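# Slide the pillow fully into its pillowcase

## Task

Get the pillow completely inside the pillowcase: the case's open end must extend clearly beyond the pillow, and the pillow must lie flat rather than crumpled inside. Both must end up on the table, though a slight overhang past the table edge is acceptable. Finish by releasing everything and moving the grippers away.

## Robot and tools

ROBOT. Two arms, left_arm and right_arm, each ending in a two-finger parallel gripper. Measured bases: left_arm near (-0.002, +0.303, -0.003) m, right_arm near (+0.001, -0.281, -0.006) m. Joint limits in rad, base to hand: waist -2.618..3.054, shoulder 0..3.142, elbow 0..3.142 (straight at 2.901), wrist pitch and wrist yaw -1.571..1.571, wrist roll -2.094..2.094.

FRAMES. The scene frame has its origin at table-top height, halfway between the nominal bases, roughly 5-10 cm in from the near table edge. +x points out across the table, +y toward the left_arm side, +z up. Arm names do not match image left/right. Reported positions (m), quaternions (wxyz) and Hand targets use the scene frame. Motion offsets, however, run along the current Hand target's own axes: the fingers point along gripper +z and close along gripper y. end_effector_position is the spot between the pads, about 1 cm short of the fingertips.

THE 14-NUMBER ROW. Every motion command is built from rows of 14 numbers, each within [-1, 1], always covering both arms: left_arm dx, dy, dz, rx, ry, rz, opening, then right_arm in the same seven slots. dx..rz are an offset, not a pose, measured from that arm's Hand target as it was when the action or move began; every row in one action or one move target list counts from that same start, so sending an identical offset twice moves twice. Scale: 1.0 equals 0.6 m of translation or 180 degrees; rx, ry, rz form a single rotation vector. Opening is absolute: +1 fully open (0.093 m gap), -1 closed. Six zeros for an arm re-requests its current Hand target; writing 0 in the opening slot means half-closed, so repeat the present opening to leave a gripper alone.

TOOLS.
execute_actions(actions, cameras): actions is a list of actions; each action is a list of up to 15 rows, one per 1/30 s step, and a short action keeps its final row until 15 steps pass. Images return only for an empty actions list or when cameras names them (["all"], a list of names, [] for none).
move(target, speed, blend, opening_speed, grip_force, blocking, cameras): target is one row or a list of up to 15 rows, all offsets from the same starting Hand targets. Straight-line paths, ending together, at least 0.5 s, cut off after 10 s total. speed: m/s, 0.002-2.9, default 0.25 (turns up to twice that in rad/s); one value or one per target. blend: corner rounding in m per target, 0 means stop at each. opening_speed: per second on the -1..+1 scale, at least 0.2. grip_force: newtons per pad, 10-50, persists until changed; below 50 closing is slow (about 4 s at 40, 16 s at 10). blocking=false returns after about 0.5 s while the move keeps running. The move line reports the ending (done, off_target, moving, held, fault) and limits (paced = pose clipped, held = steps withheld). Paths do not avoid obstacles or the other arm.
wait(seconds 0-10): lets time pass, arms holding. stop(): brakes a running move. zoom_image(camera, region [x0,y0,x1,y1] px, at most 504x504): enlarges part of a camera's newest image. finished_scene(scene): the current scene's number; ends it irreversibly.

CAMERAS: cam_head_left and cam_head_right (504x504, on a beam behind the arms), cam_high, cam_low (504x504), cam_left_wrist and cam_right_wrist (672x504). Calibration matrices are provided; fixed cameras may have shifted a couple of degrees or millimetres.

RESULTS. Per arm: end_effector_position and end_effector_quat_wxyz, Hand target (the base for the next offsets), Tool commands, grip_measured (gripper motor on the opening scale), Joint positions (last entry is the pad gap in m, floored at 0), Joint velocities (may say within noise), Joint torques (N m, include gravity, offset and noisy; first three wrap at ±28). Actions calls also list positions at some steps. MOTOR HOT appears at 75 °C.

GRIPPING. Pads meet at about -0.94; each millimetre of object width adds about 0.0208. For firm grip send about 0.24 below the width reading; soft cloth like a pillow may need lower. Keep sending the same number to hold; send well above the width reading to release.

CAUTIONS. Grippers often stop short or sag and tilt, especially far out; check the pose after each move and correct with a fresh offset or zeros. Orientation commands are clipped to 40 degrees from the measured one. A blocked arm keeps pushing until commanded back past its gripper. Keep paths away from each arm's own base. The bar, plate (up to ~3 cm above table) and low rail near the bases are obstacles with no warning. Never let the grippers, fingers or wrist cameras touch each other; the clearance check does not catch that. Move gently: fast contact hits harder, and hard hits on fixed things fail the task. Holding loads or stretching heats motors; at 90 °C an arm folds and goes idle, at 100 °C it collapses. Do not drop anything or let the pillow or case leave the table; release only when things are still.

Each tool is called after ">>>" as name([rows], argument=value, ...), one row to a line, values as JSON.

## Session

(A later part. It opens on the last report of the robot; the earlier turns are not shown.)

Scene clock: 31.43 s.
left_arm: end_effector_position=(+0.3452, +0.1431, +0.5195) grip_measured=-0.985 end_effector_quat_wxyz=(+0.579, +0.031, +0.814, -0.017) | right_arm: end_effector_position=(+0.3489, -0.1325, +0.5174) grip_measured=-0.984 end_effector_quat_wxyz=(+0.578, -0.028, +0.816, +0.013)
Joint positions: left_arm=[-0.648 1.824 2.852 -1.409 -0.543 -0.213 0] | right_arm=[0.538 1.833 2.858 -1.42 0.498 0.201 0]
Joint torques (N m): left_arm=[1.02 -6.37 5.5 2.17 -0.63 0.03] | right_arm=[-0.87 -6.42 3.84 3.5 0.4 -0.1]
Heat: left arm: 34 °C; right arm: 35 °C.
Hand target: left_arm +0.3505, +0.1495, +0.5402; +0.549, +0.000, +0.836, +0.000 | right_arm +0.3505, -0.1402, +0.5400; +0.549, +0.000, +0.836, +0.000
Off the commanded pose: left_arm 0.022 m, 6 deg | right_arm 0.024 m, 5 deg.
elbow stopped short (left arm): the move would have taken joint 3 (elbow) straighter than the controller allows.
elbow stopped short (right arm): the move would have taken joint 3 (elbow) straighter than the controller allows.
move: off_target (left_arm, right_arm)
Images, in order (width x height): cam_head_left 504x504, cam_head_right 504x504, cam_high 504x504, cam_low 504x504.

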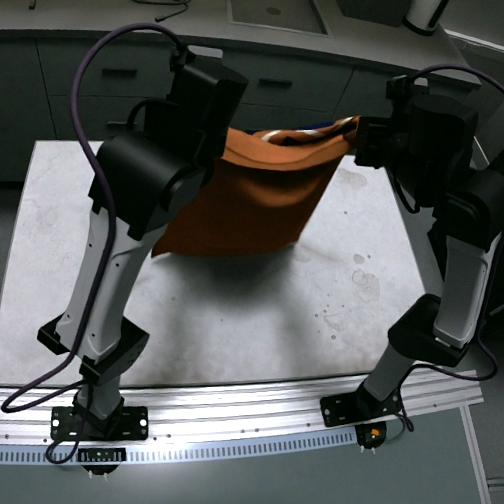

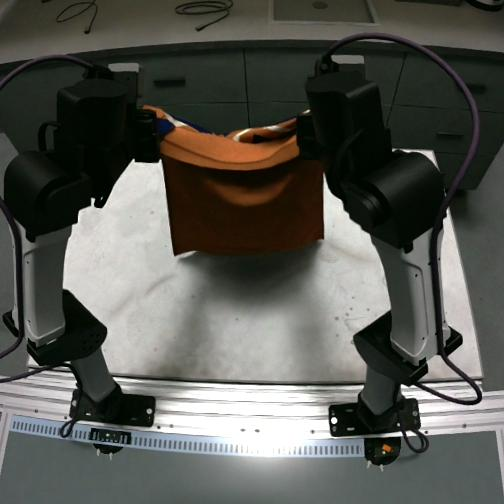

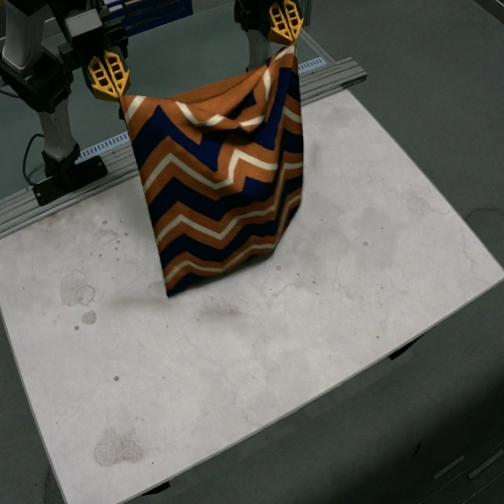

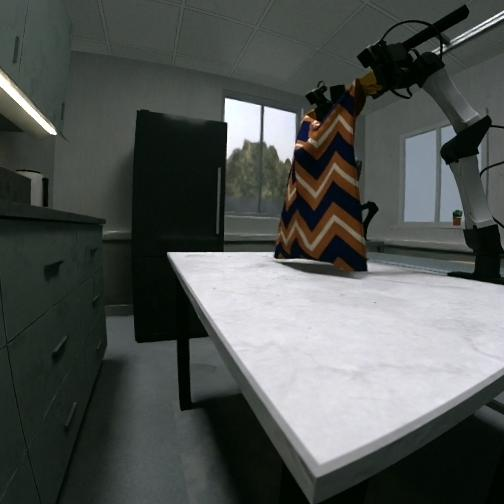

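>>> move([
  [-0.01,0,0.359,0,0,0,-1,-0.01,0,0.359,0,0,0,-1],
  [0.097,0,0.405,0,0,0,-1,0.097,0,0.405,0,0,0,-1],
], speed=0.15, blend=0.02, cameras=["cam_head_right","cam_high","cam_low"])

Scene clock: 35.20 s.
left_arm: end_effector_position=(+0.5591, +0.1459, +0.3533) grip_measured=-0.985 end_effector_quat_wxyz=(+0.515, +0.010, +0.857, +0.014) | right_arm: end_effector_position=(+0.5548, -0.1371, +0.3712) grip_measured=-0.984 end_effector_quat_wxyz=(+0.530, -0.006, +0.848, -0.007)
Joint positions: left_arm=[-0.355 2.143 2.504 -0.869 -0.319 -0.154 0] | right_arm=[0.272 2.115 2.492 -0.86 0.29 0.146 0]
Joint torques (N m): left_arm=[0.35 -17.24 8.06 1.78 -0.24 -0.15] | right_arm=[-0.38 -12.88 5.41 3.05 0.11 0.02]
Heat: left arm: 34 °C; right arm: 37 °C.
Hand target: left_arm +0.5504, +0.1494, +0.3904; +0.549, +0.000, +0.836, +0.000 | right_arm +0.5504, -0.1403, +0.3899; +0.549, +0.000, +0.836, +0.000
Off the commanded pose: left_arm 0.038 m, 5 deg | right_arm 0.020 m, 3 deg.
elbow stopped short (left arm): the move would have taken joint 3 (elbow) straighter than the controller allows.
elbow stopped short (right arm): the move would have taken joint 3 (elbow) straighter than the controller allows.
move: off_target (left_arm, right_arm)
Images, in order (width x height): cam_head_right 504x504, cam_high 504x504, cam_low 504x504.

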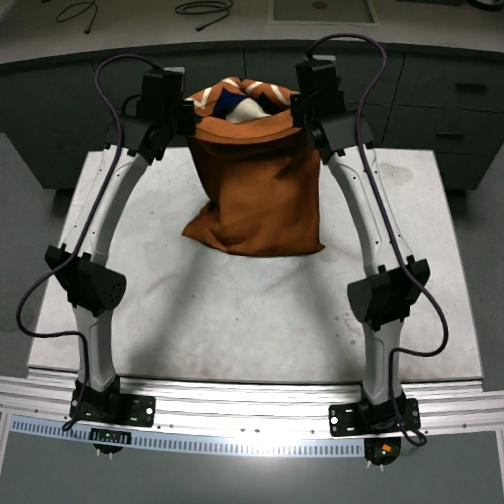

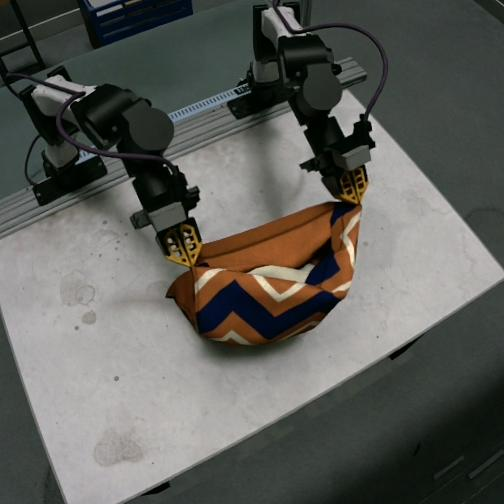

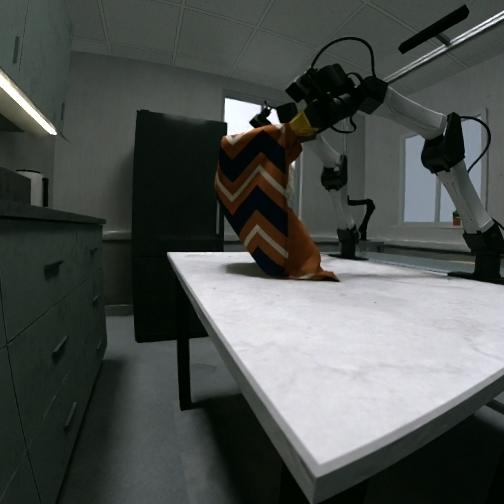

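>>> move(target=[-0.168,0,-0.2,0,0,0,-1,-0.168,0,-0.2,0,0,0,-1], speed=0.15, cameras=["cam_head_right","cam_high","cam_low"])

Scene clock: 37.33 s.
left_arm: end_effector_position=(+0.4950, +0.1405, +0.4806) grip_measured=-0.985 end_effector_quat_wxyz=(+0.606, +0.029, +0.795, -0.018) | right_arm: end_effector_position=(+0.4910, -0.1322, +0.4893) grip_measured=-0.984 end_effector_quat_wxyz=(+0.612, -0.026, +0.790, +0.021)
Joint positions: left_arm=[-0.406 2.091 2.848 -1.03 -0.325 -0.1 0] | right_arm=[0.317 2.08 2.847 -1.036 0.291 0.096 0]
Joint torques (N m): left_arm=[-0.03 -15.35 7.68 2.22 -0.48 0.05] | right_arm=[0.08 -11.55 6.34 3.56 0.37 -0.11]
Heat: left arm: 35 °C; right arm: 38 °C.
Hand target: left_arm +0.4802, +0.1494, +0.5305; +0.549, +0.000, +0.836, +0.000 | right_arm +0.4803, -0.1401, +0.5301; +0.549, +0.000, +0.836, +0.000
Off the commanded pose: left_arm 0.053 m, 9 deg | right_arm 0.043 m, 10 deg.
elbow stopped short (left arm): the move would have taken joint 3 (elbow) straighter than the controller allows.
elbow stopped short (right arm): the move would have taken joint 3 (elbow) straighter than the controller allows.
move: off_target (left_arm, right_arm)
Images, in order (width x height): cam_head_right 504x504, cam_high 504x504, cam_low 504x504.

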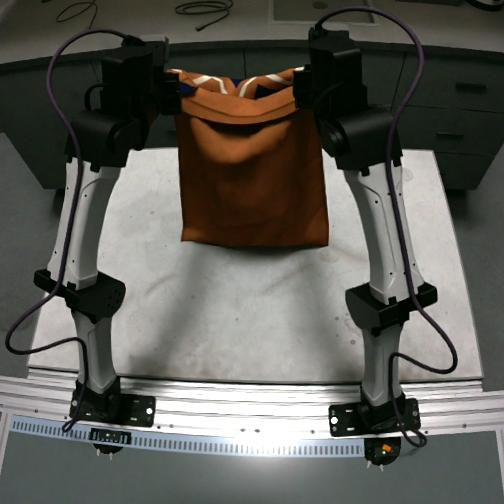

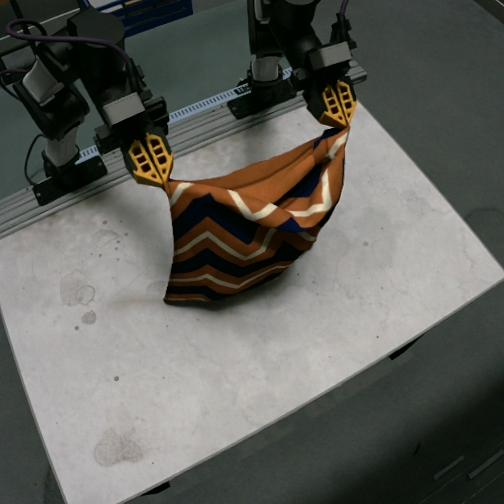

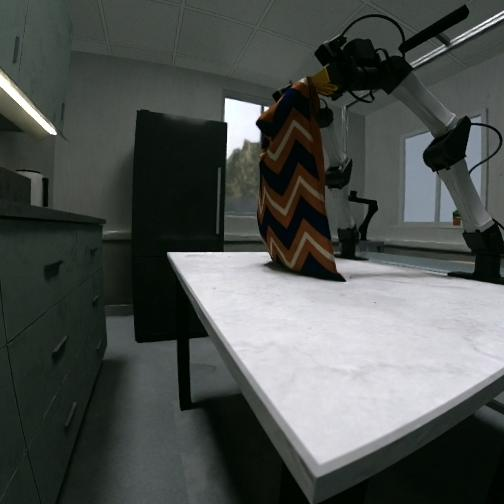

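>>> move([
  [0.173,0,-0.107,0,0,0,-1,0.173,0,-0.107,0,0,0,-1],
  [0.377,0,-0.2,0,0.05,0,-1,0.377,0,-0.2,0,0.05,0,-1],
  [0.638,0,-0.215,0,0.12,0,-1,0.638,0,-0.215,0,0.12,0,-1],
], speed=0.25, blend=0.03, cameras=["cam_head_right","cam_high","cam_low"])

Scene clock: 40.17 s.
left_arm: end_effector_position=(+0.2072, +0.1468, +0.2209) grip_measured=-0.985 end_effector_quat_wxyz=(+0.361, +0.014, +0.932, +0.008) | right_arm: end_effector_position=(+0.2069, -0.1375, +0.2262) grip_measured=-0.984 end_effector_quat_wxyz=(+0.366, -0.010, +0.931, +0.001)
Joint positions: left_arm=[-1.02 1.106 1.144 -1.149 -0.613 -0.851 0] | right_arm=[0.913 1.056 1.136 -1.153 0.576 0.803 0]
Joint torques (N m): left_arm=[-0.17 -5.18 7.41 0.96 -0.88 -0.23] | right_arm=[0.32 -2.85 5.57 1.93 0.77 0.08]
Heat: left arm: 35 °C; right arm: 38 °C.
Hand target: left_arm +0.2100, +0.1493, +0.2303; +0.383, +0.000, +0.924, +0.000 | right_arm +0.2097, -0.1404, +0.2302; +0.382, +0.000, +0.924, +0.000
Off the commanded pose: left_arm 0.010 m, 3 deg | right_arm 0.006 m, 2 deg.
move: off_target (left_arm)
Images, in order (width x height): cam_head_right 504x504, cam_high 504x504, cam_low 504x504.

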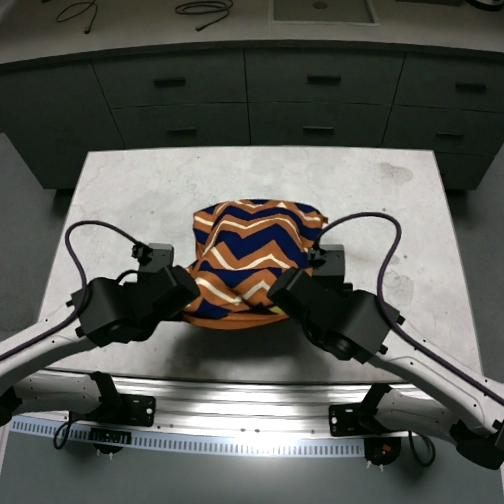

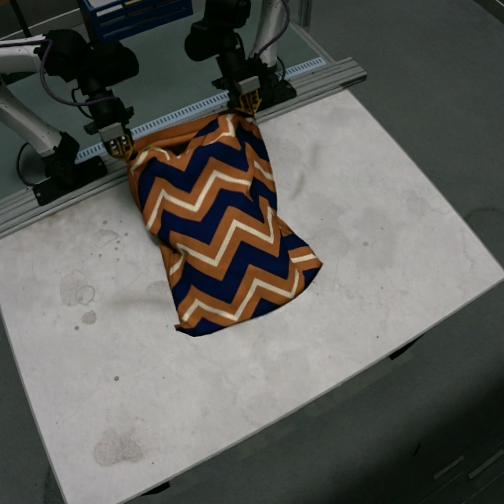

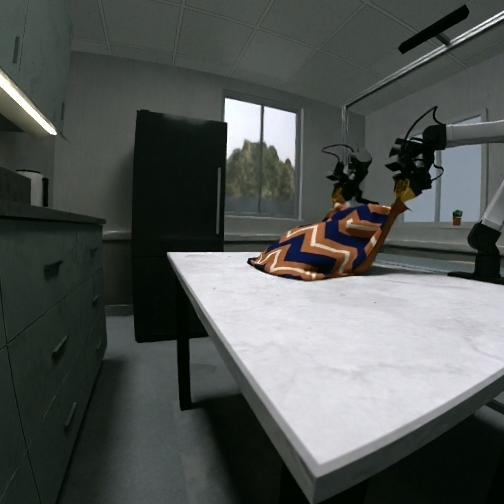

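>>> move(target=[0.27,0,0.18,0,0.15,0,-1,0.27,0,0.18,0,0.15,0,-1], speed=0.15, cameras=["cam_head_right","cam_high","cam_low","cam_left_wrist","cam_right_wrist"])

Scene clock: 42.67 s.
left_arm: end_effector_position=(+0.1710, +0.1513, +0.0423) grip_measured=-0.985 end_effector_quat_wxyz=(+0.160, -0.002, +0.987, +0.005) | right_arm: end_effector_position=(+0.1717, -0.1408, +0.0436) grip_measured=-0.984 end_effector_quat_wxyz=(+0.161, +0.001, +0.987, -0.004)
Joint positions: left_arm=[-0.903 1.249 0.676 -0.783 -0.252 -0.883 0] | right_arm=[0.806 1.204 0.655 -0.806 0.234 0.841 0]
Joint torques (N m): left_arm=[0.7 -2.62 6.56 0.62 -0.21 0.04] | right_arm=[-0.72 -2.32 5.04 1.41 0.11 -0.09]
Heat: left arm: 35 °C; right arm: 38 °C.
Hand target: left_arm +0.1719, +0.1492, +0.0394; +0.157, +0.000, +0.988, +0.000 | right_arm +0.1714, -0.1405, +0.0394; +0.156, +0.000, +0.988, +0.000
Off the commanded pose: left_arm 0.004 m, 1 deg | right_arm 0.004 m, 1 deg.
move: done
camera_calibration:
cam_left_wrist: T_world_to_cam=[[-0.000238851, -0.999954, 0.00957536, 0.148426], [-0.991181, 0.00150558, 0.132503, 0.200506], [-0.132512, -0.00945927, -0.991136, 0.156074], [0, 0, 0, 1]] pos_world=[0.219455, 0.149593, 0.126702]
cam_right_wrist: T_world_to_cam=[[-0.0239254, -0.999451, 0.0229398, -0.140567], [-0.992844, 0.0264401, 0.116451, 0.20884], [-0.116994, -0.0199895, -0.992931, 0.148225], [0, 0, 0, 1]] pos_world=[0.221324, -0.143048, 0.126082]
Images, in order (width x height): cam_head_right 504x504, cam_high 504x504, cam_low 504x504, cam_left_wrist 672x504, cam_right_wrist 672x504.

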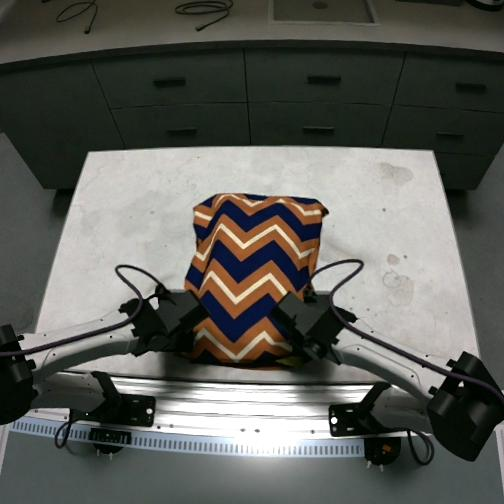

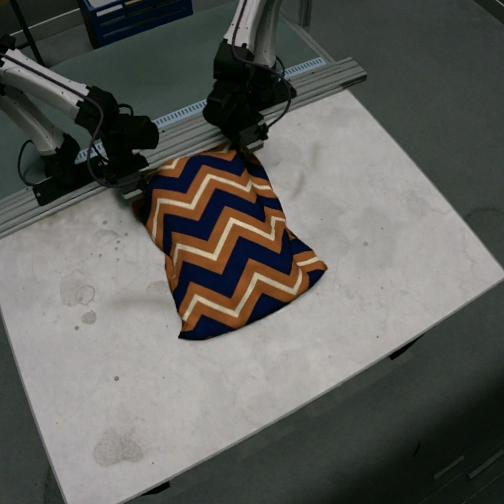

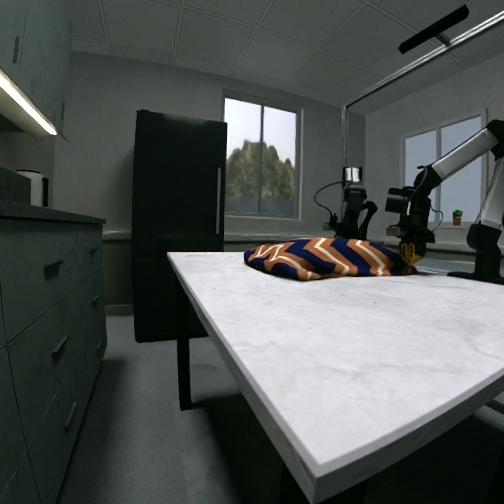

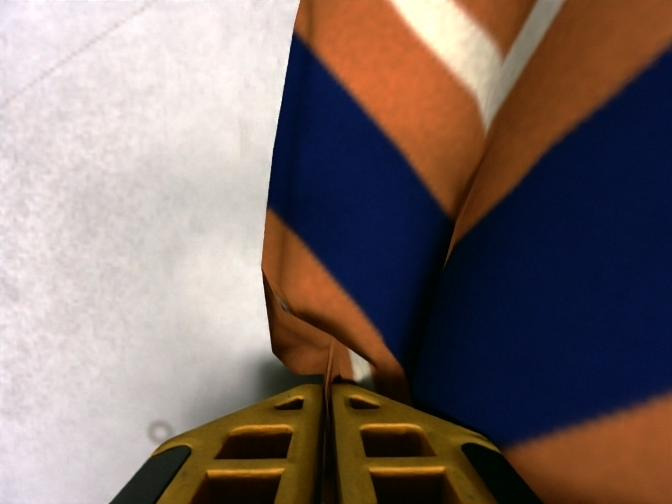

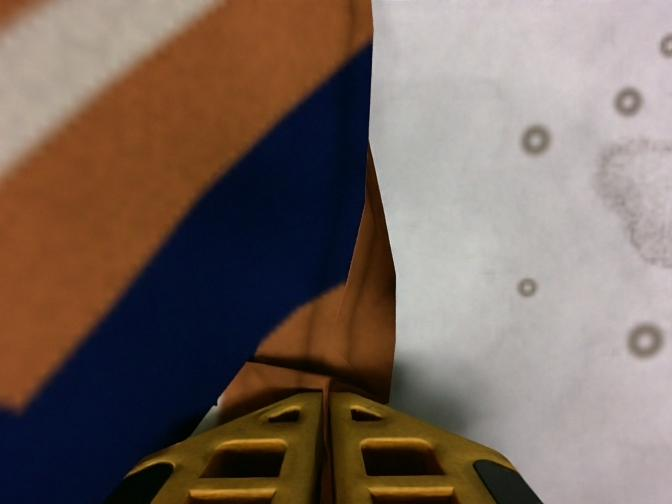

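>>> zoom_image(camera="cam_head_right", region=[160, 270, 360, 400])

Scaled by 2.520.

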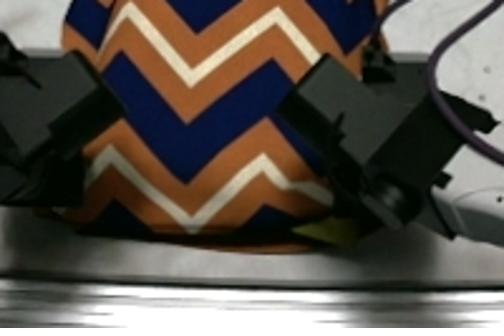

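>>> move([
  [-0.26,0,-0.371,0,-0.15,0,-1,-0.26,0,-0.371,0,-0.15,0,-1],
  [-0.633,0,-0.6,0,-0.27,0,-1,-0.633,0,-0.6,0,-0.27,0,-1],
  [-0.592,0,-0.474,0,-0.27,0,-1,-0.592,0,-0.474,0,-0.27,0,-1],
  [-0.633,0,-0.6,0,-0.27,0,-1,-0.633,0,-0.6,0,-0.27,0,-1],
  [-0.592,0,-0.474,0,-0.27,0,-1,-0.592,0,-0.474,0,-0.27,0,-1],
  [-0.633,0,-0.6,0,-0.27,0,-1,-0.633,0,-0.6,0,-0.27,0,-1],
], speed=[0.2,0.2,0.6,0.7,0.6,0.7], blend=0.01, cameras=["cam_head_right","cam_high","cam_low"])

Scene clock: 48.50 s.
left_arm: end_effector_position=(+0.4251, +0.1430, +0.4767) grip_measured=-0.985 end_effector_quat_wxyz=(+0.553, +0.014, +0.833, -0.002) | right_arm: end_effector_position=(+0.4266, -0.1328, +0.4789) grip_measured=-0.984 end_effector_quat_wxyz=(+0.556, -0.012, +0.831, +0.004)
Joint positions: left_arm=[-0.503 1.973 2.834 -1.292 -0.438 -0.198 0] | right_arm=[0.406 1.977 2.839 -1.297 0.397 0.186 0]
Joint torques (N m): left_arm=[0.77 -9.58 8.4 1.8 -0.34 0.04] | right_arm=[-0.7 -8.53 6.31 2.98 0.22 -0.08]
Heat: left arm: 34 °C; right arm: 38 °C.
Hand target: left_arm +0.4216, +0.1494, +0.4993; +0.549, +0.000, +0.836, +0.000 | right_arm +0.4216, -0.1401, +0.4990; +0.549, +0.000, +0.836, +0.000
Off the commanded pose: left_arm 0.024 m, 2 deg | right_arm 0.022 m, 2 deg.
elbow stopped short (left arm): the move would have taken joint 3 (elbow) straighter than the controller allows.
elbow stopped short (right arm): the move would have taken joint 3 (elbow) straighter than the controller allows.
move: off_target (left_arm, right_arm)
Images, in order (width x height): cam_head_right 504x504, cam_high 504x504, cam_low 504x504.

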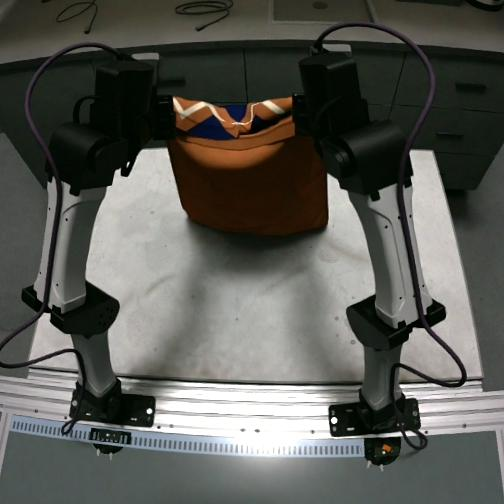

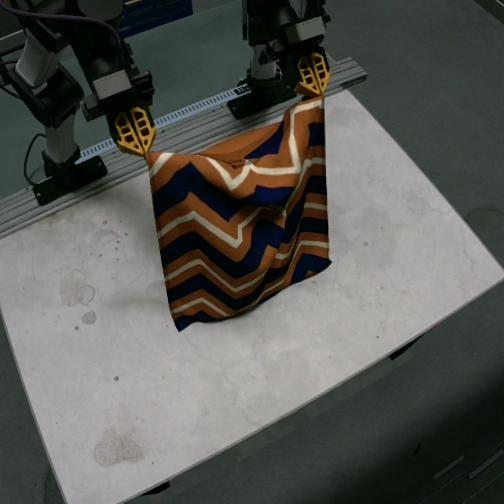

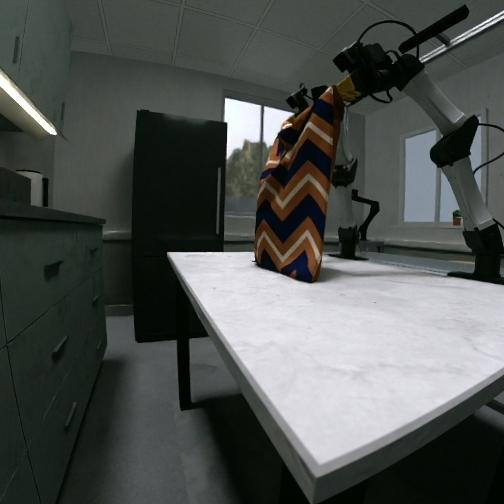

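>>> move([
  [0.23,0,-0.155,0,0,0,-1,0.23,0,-0.155,0,0,0,-1],
  [0.471,0,-0.25,0,0.1,0,-1,0.471,0,-0.25,0,0.1,0,-1],
  [0.697,0,-0.225,0,0.2,0,-1,0.697,0,-0.225,0,0.2,0,-1],
  [0.88,0,-0.146,0,0.27,0,-1,0.88,0,-0.146,0,0.27,0,-1],
], speed=0.25, blend=0.03, cameras=["all"])

>>> zoom_image(camera="cam_head_right", region=[160, 270, 360, 400])

Scene clock: 52.20 s.
left_arm: end_effector_position=(+0.1320, +0.1491, +0.0530) grip_measured=-0.985 end_effector_quat_wxyz=(+0.162, -0.003, +0.987, -0.001) | right_arm: end_effector_position=(+0.1315, -0.1431, +0.0541) grip_measured=-0.984 end_effector_quat_wxyz=(+0.162, +0.001, +0.987, -0.007)
Joint positions: left_arm=[-1.089 1.148 0.659 -0.906 -0.286 -1.073 0] | right_arm=[0.997 1.093 0.64 -0.955 0.275 1.034 0]
Joint torques (N m): left_arm=[0.75 -1.84 6.35 0.44 -0.29 0.05] | right_arm=[-0.65 -1.46 4.98 1.33 0.08 -0.06]
Heat: left arm: 34 °C; right arm: 38 °C.
Hand target: left_arm +0.1317, +0.1492, +0.0493; +0.157, +0.000, +0.988, +0.000 | right_arm +0.1313, -0.1405, +0.0494; +0.156, +0.000, +0.988, +0.000
Off the commanded pose: left_arm 0.004 m, 1 deg | right_arm 0.005 m, 1 deg.
move: done
camera_calibration:
cam_left_wrist: T_world_to_cam=[[-0.00109603, -0.999776, 0.0211198, 0.145598], [-0.991679, 0.00380535, 0.128675, 0.160368], [-0.128727, -0.020803, -0.991462, 0.162711], [0, 0, 0, 1]] pos_world=[0.180138, 0.14834, 0.137612]
cam_right_wrist: T_world_to_cam=[[-0.0244975, -0.99927, 0.0293065, -0.144196], [-0.993029, 0.0277046, 0.114569, 0.168118], [-0.115298, -0.0262956, -0.992983, 0.152697], [0, 0, 0, 1]] pos_world=[0.181019, -0.144733, 0.136591]

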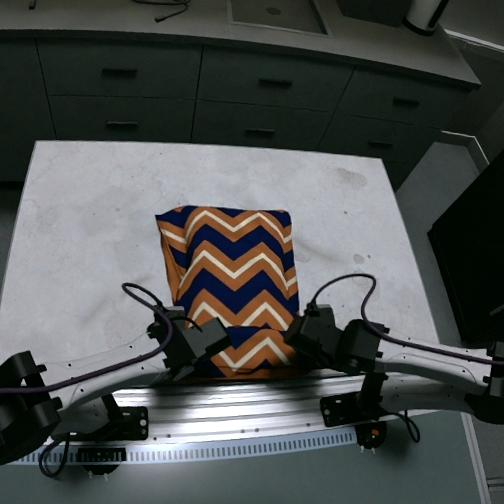

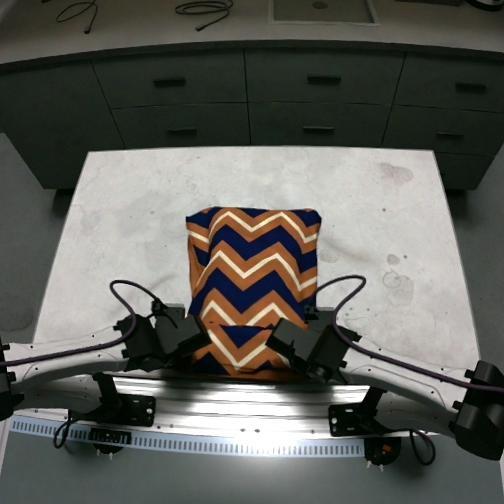

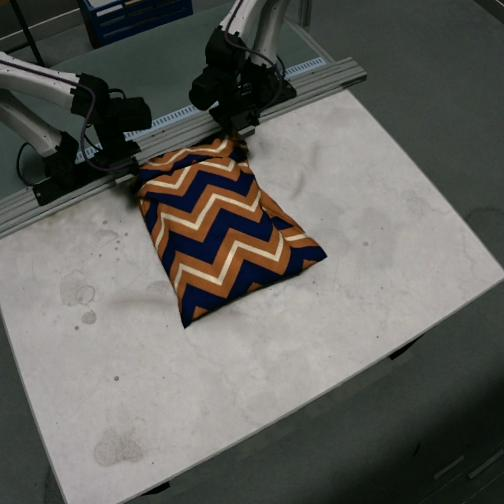

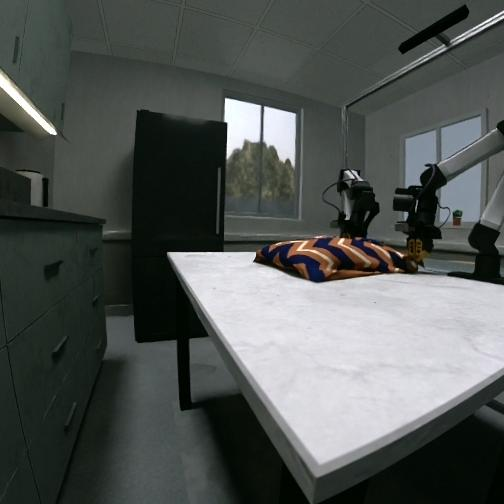

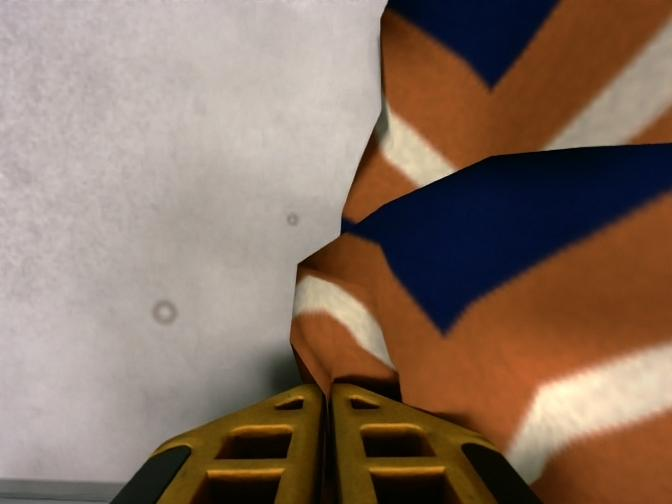

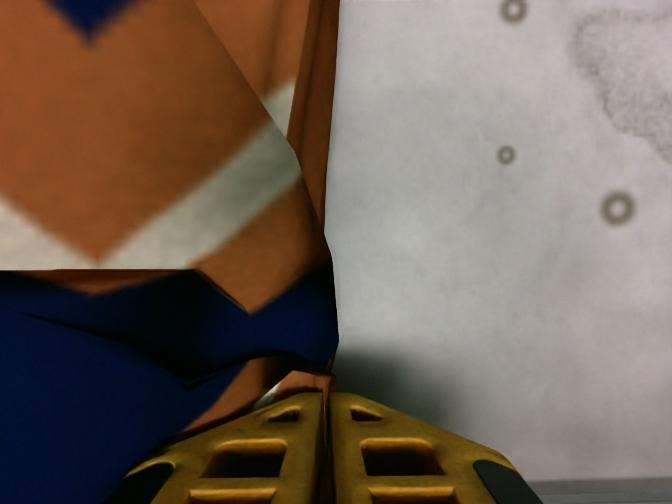

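Scaled by 2.520.

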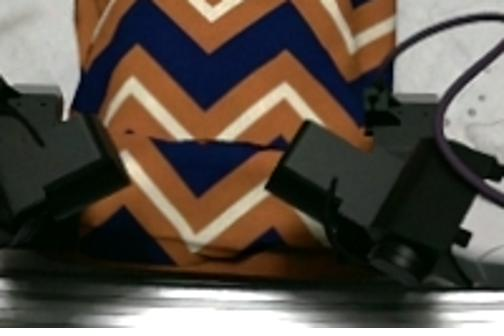

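>>> move([
  [0.017,0,0.052,0,0,0,-1,0.017,0,0.052,0,0,0,-1],
  [0.017,0,0.052,0,0,0,-0.4,0.017,0,0.052,0,0,0,-0.4],
  [-0.05,0,-0.16,0,0,0,-0.4,-0.05,0,-0.16,0,0,0,-0.4],
  [-0.1,0.13,-0.3,0,0,0,-0.4,-0.1,-0.13,-0.3,0,0,0,-0.4],
], speed=[0.06,0.06,0.06,0.15], cameras=["all"])

>>> zoom_image(camera="cam_head_right", region=[160, 190, 360, 400])

Scene clock: 58.37 s.
left_arm: end_effector_position=(+0.1330, +0.2292, +0.2308) grip_measured=-0.402 end_effector_quat_wxyz=(+0.196, +0.005, +0.980, -0.042) | right_arm: end_effector_position=(+0.1365, -0.2181, +0.2361) grip_measured=-0.402 end_effector_quat_wxyz=(+0.219, -0.005, +0.975, +0.046)
Joint positions: left_arm=[-0.668 0.873 1.238 -1.553 -0.165 -0.629 0.026] | right_arm=[0.499 0.844 1.244 -1.541 0.132 0.52 0.026]
Joint torques (N m): left_arm=[0.69 0.02 9.18 0.73 -0.19 0.05] | right_arm=[-0.64 1.01 6.86 1.49 0.03 -0.11]
Heat: left arm: 35 °C; right arm: 37 °C.
Hand target: left_arm +0.1331, +0.2273, +0.2390; +0.157, +0.000, +0.988, +0.000 | right_arm +0.1329, -0.2185, +0.2391; +0.156, +0.000, +0.988, +0.000
Off the commanded pose: left_arm 0.008 m, 7 deg | right_arm 0.005 m, 9 deg.
joint sent to its limit (left arm) — joint 4 (wrist pitch), lower limit. The joint targets are off in orientation, not in position.
joint sent to its limit (right arm) — joint 4 (wrist pitch), lower limit. The joint targets are off in orientation, not in position.
move: off_target (left_arm, right_arm)
camera_calibration:
cam_left_wrist: T_world_to_cam=[[-0.0340487, -0.994753, 0.0964781, 0.207758], [-0.997547, 0.0397344, 0.0576377, 0.147061], [-0.0611687, -0.0942789, -0.993665, 0.34921], [0, 0, 0, 1]] pos_world=[0.175135, 0.233747, 0.318477]
cam_right_wrist: T_world_to_cam=[[0.00746372, -0.99723, -0.0740042, -0.203914], [-0.999972, -0.00740075, -0.00112506, 0.174817], [0.00057426, 0.0740106, -0.997257, 0.339191], [0, 0, 0, 1]] pos_world=[0.176139, -0.227159, 0.323367]

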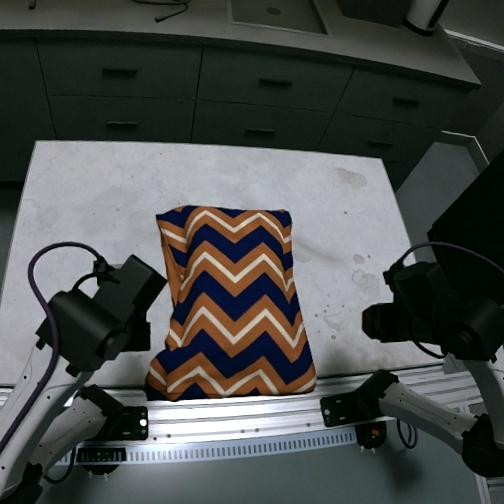

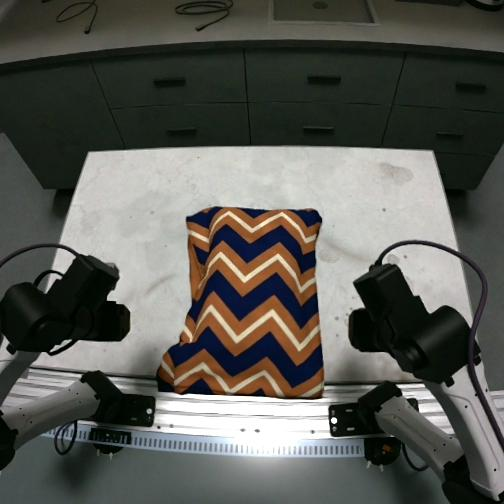

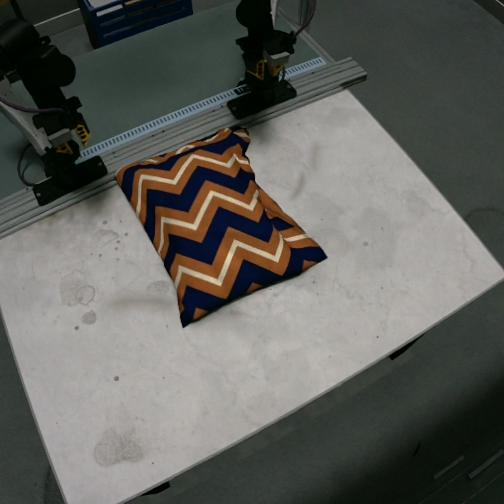

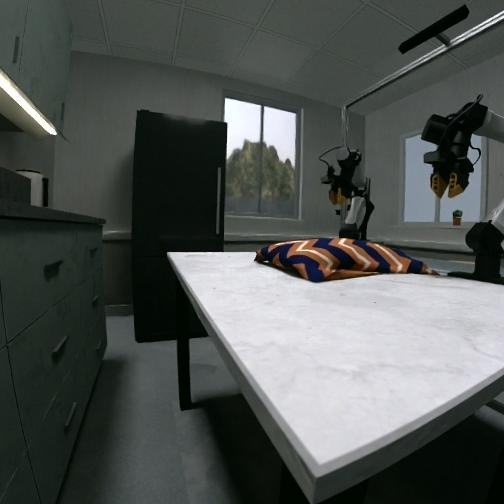

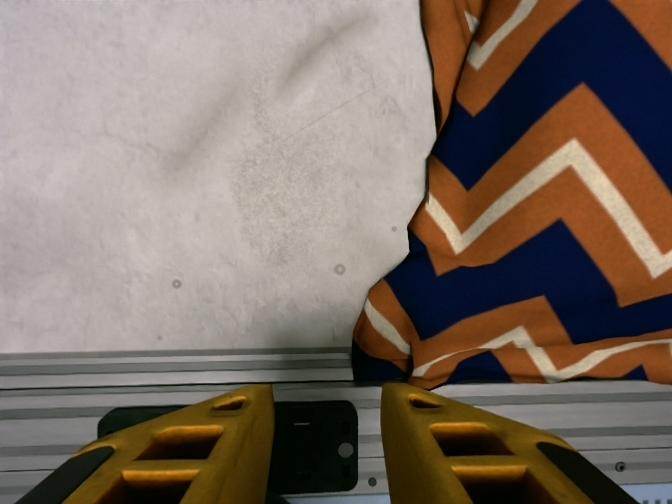

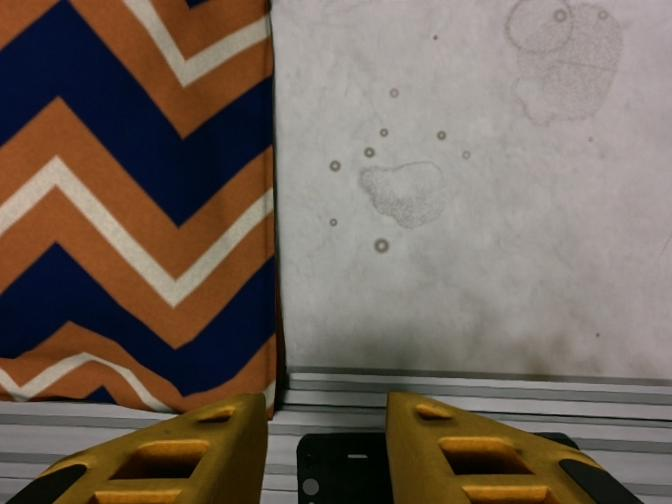

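Scaled by 2.400.

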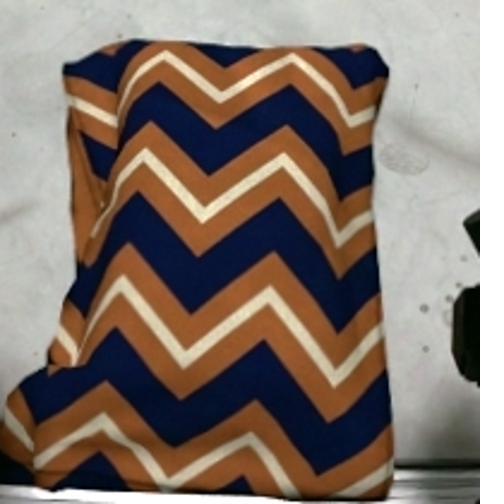

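>>> finished_scene(scene=1)

The scene is finished: the task was done.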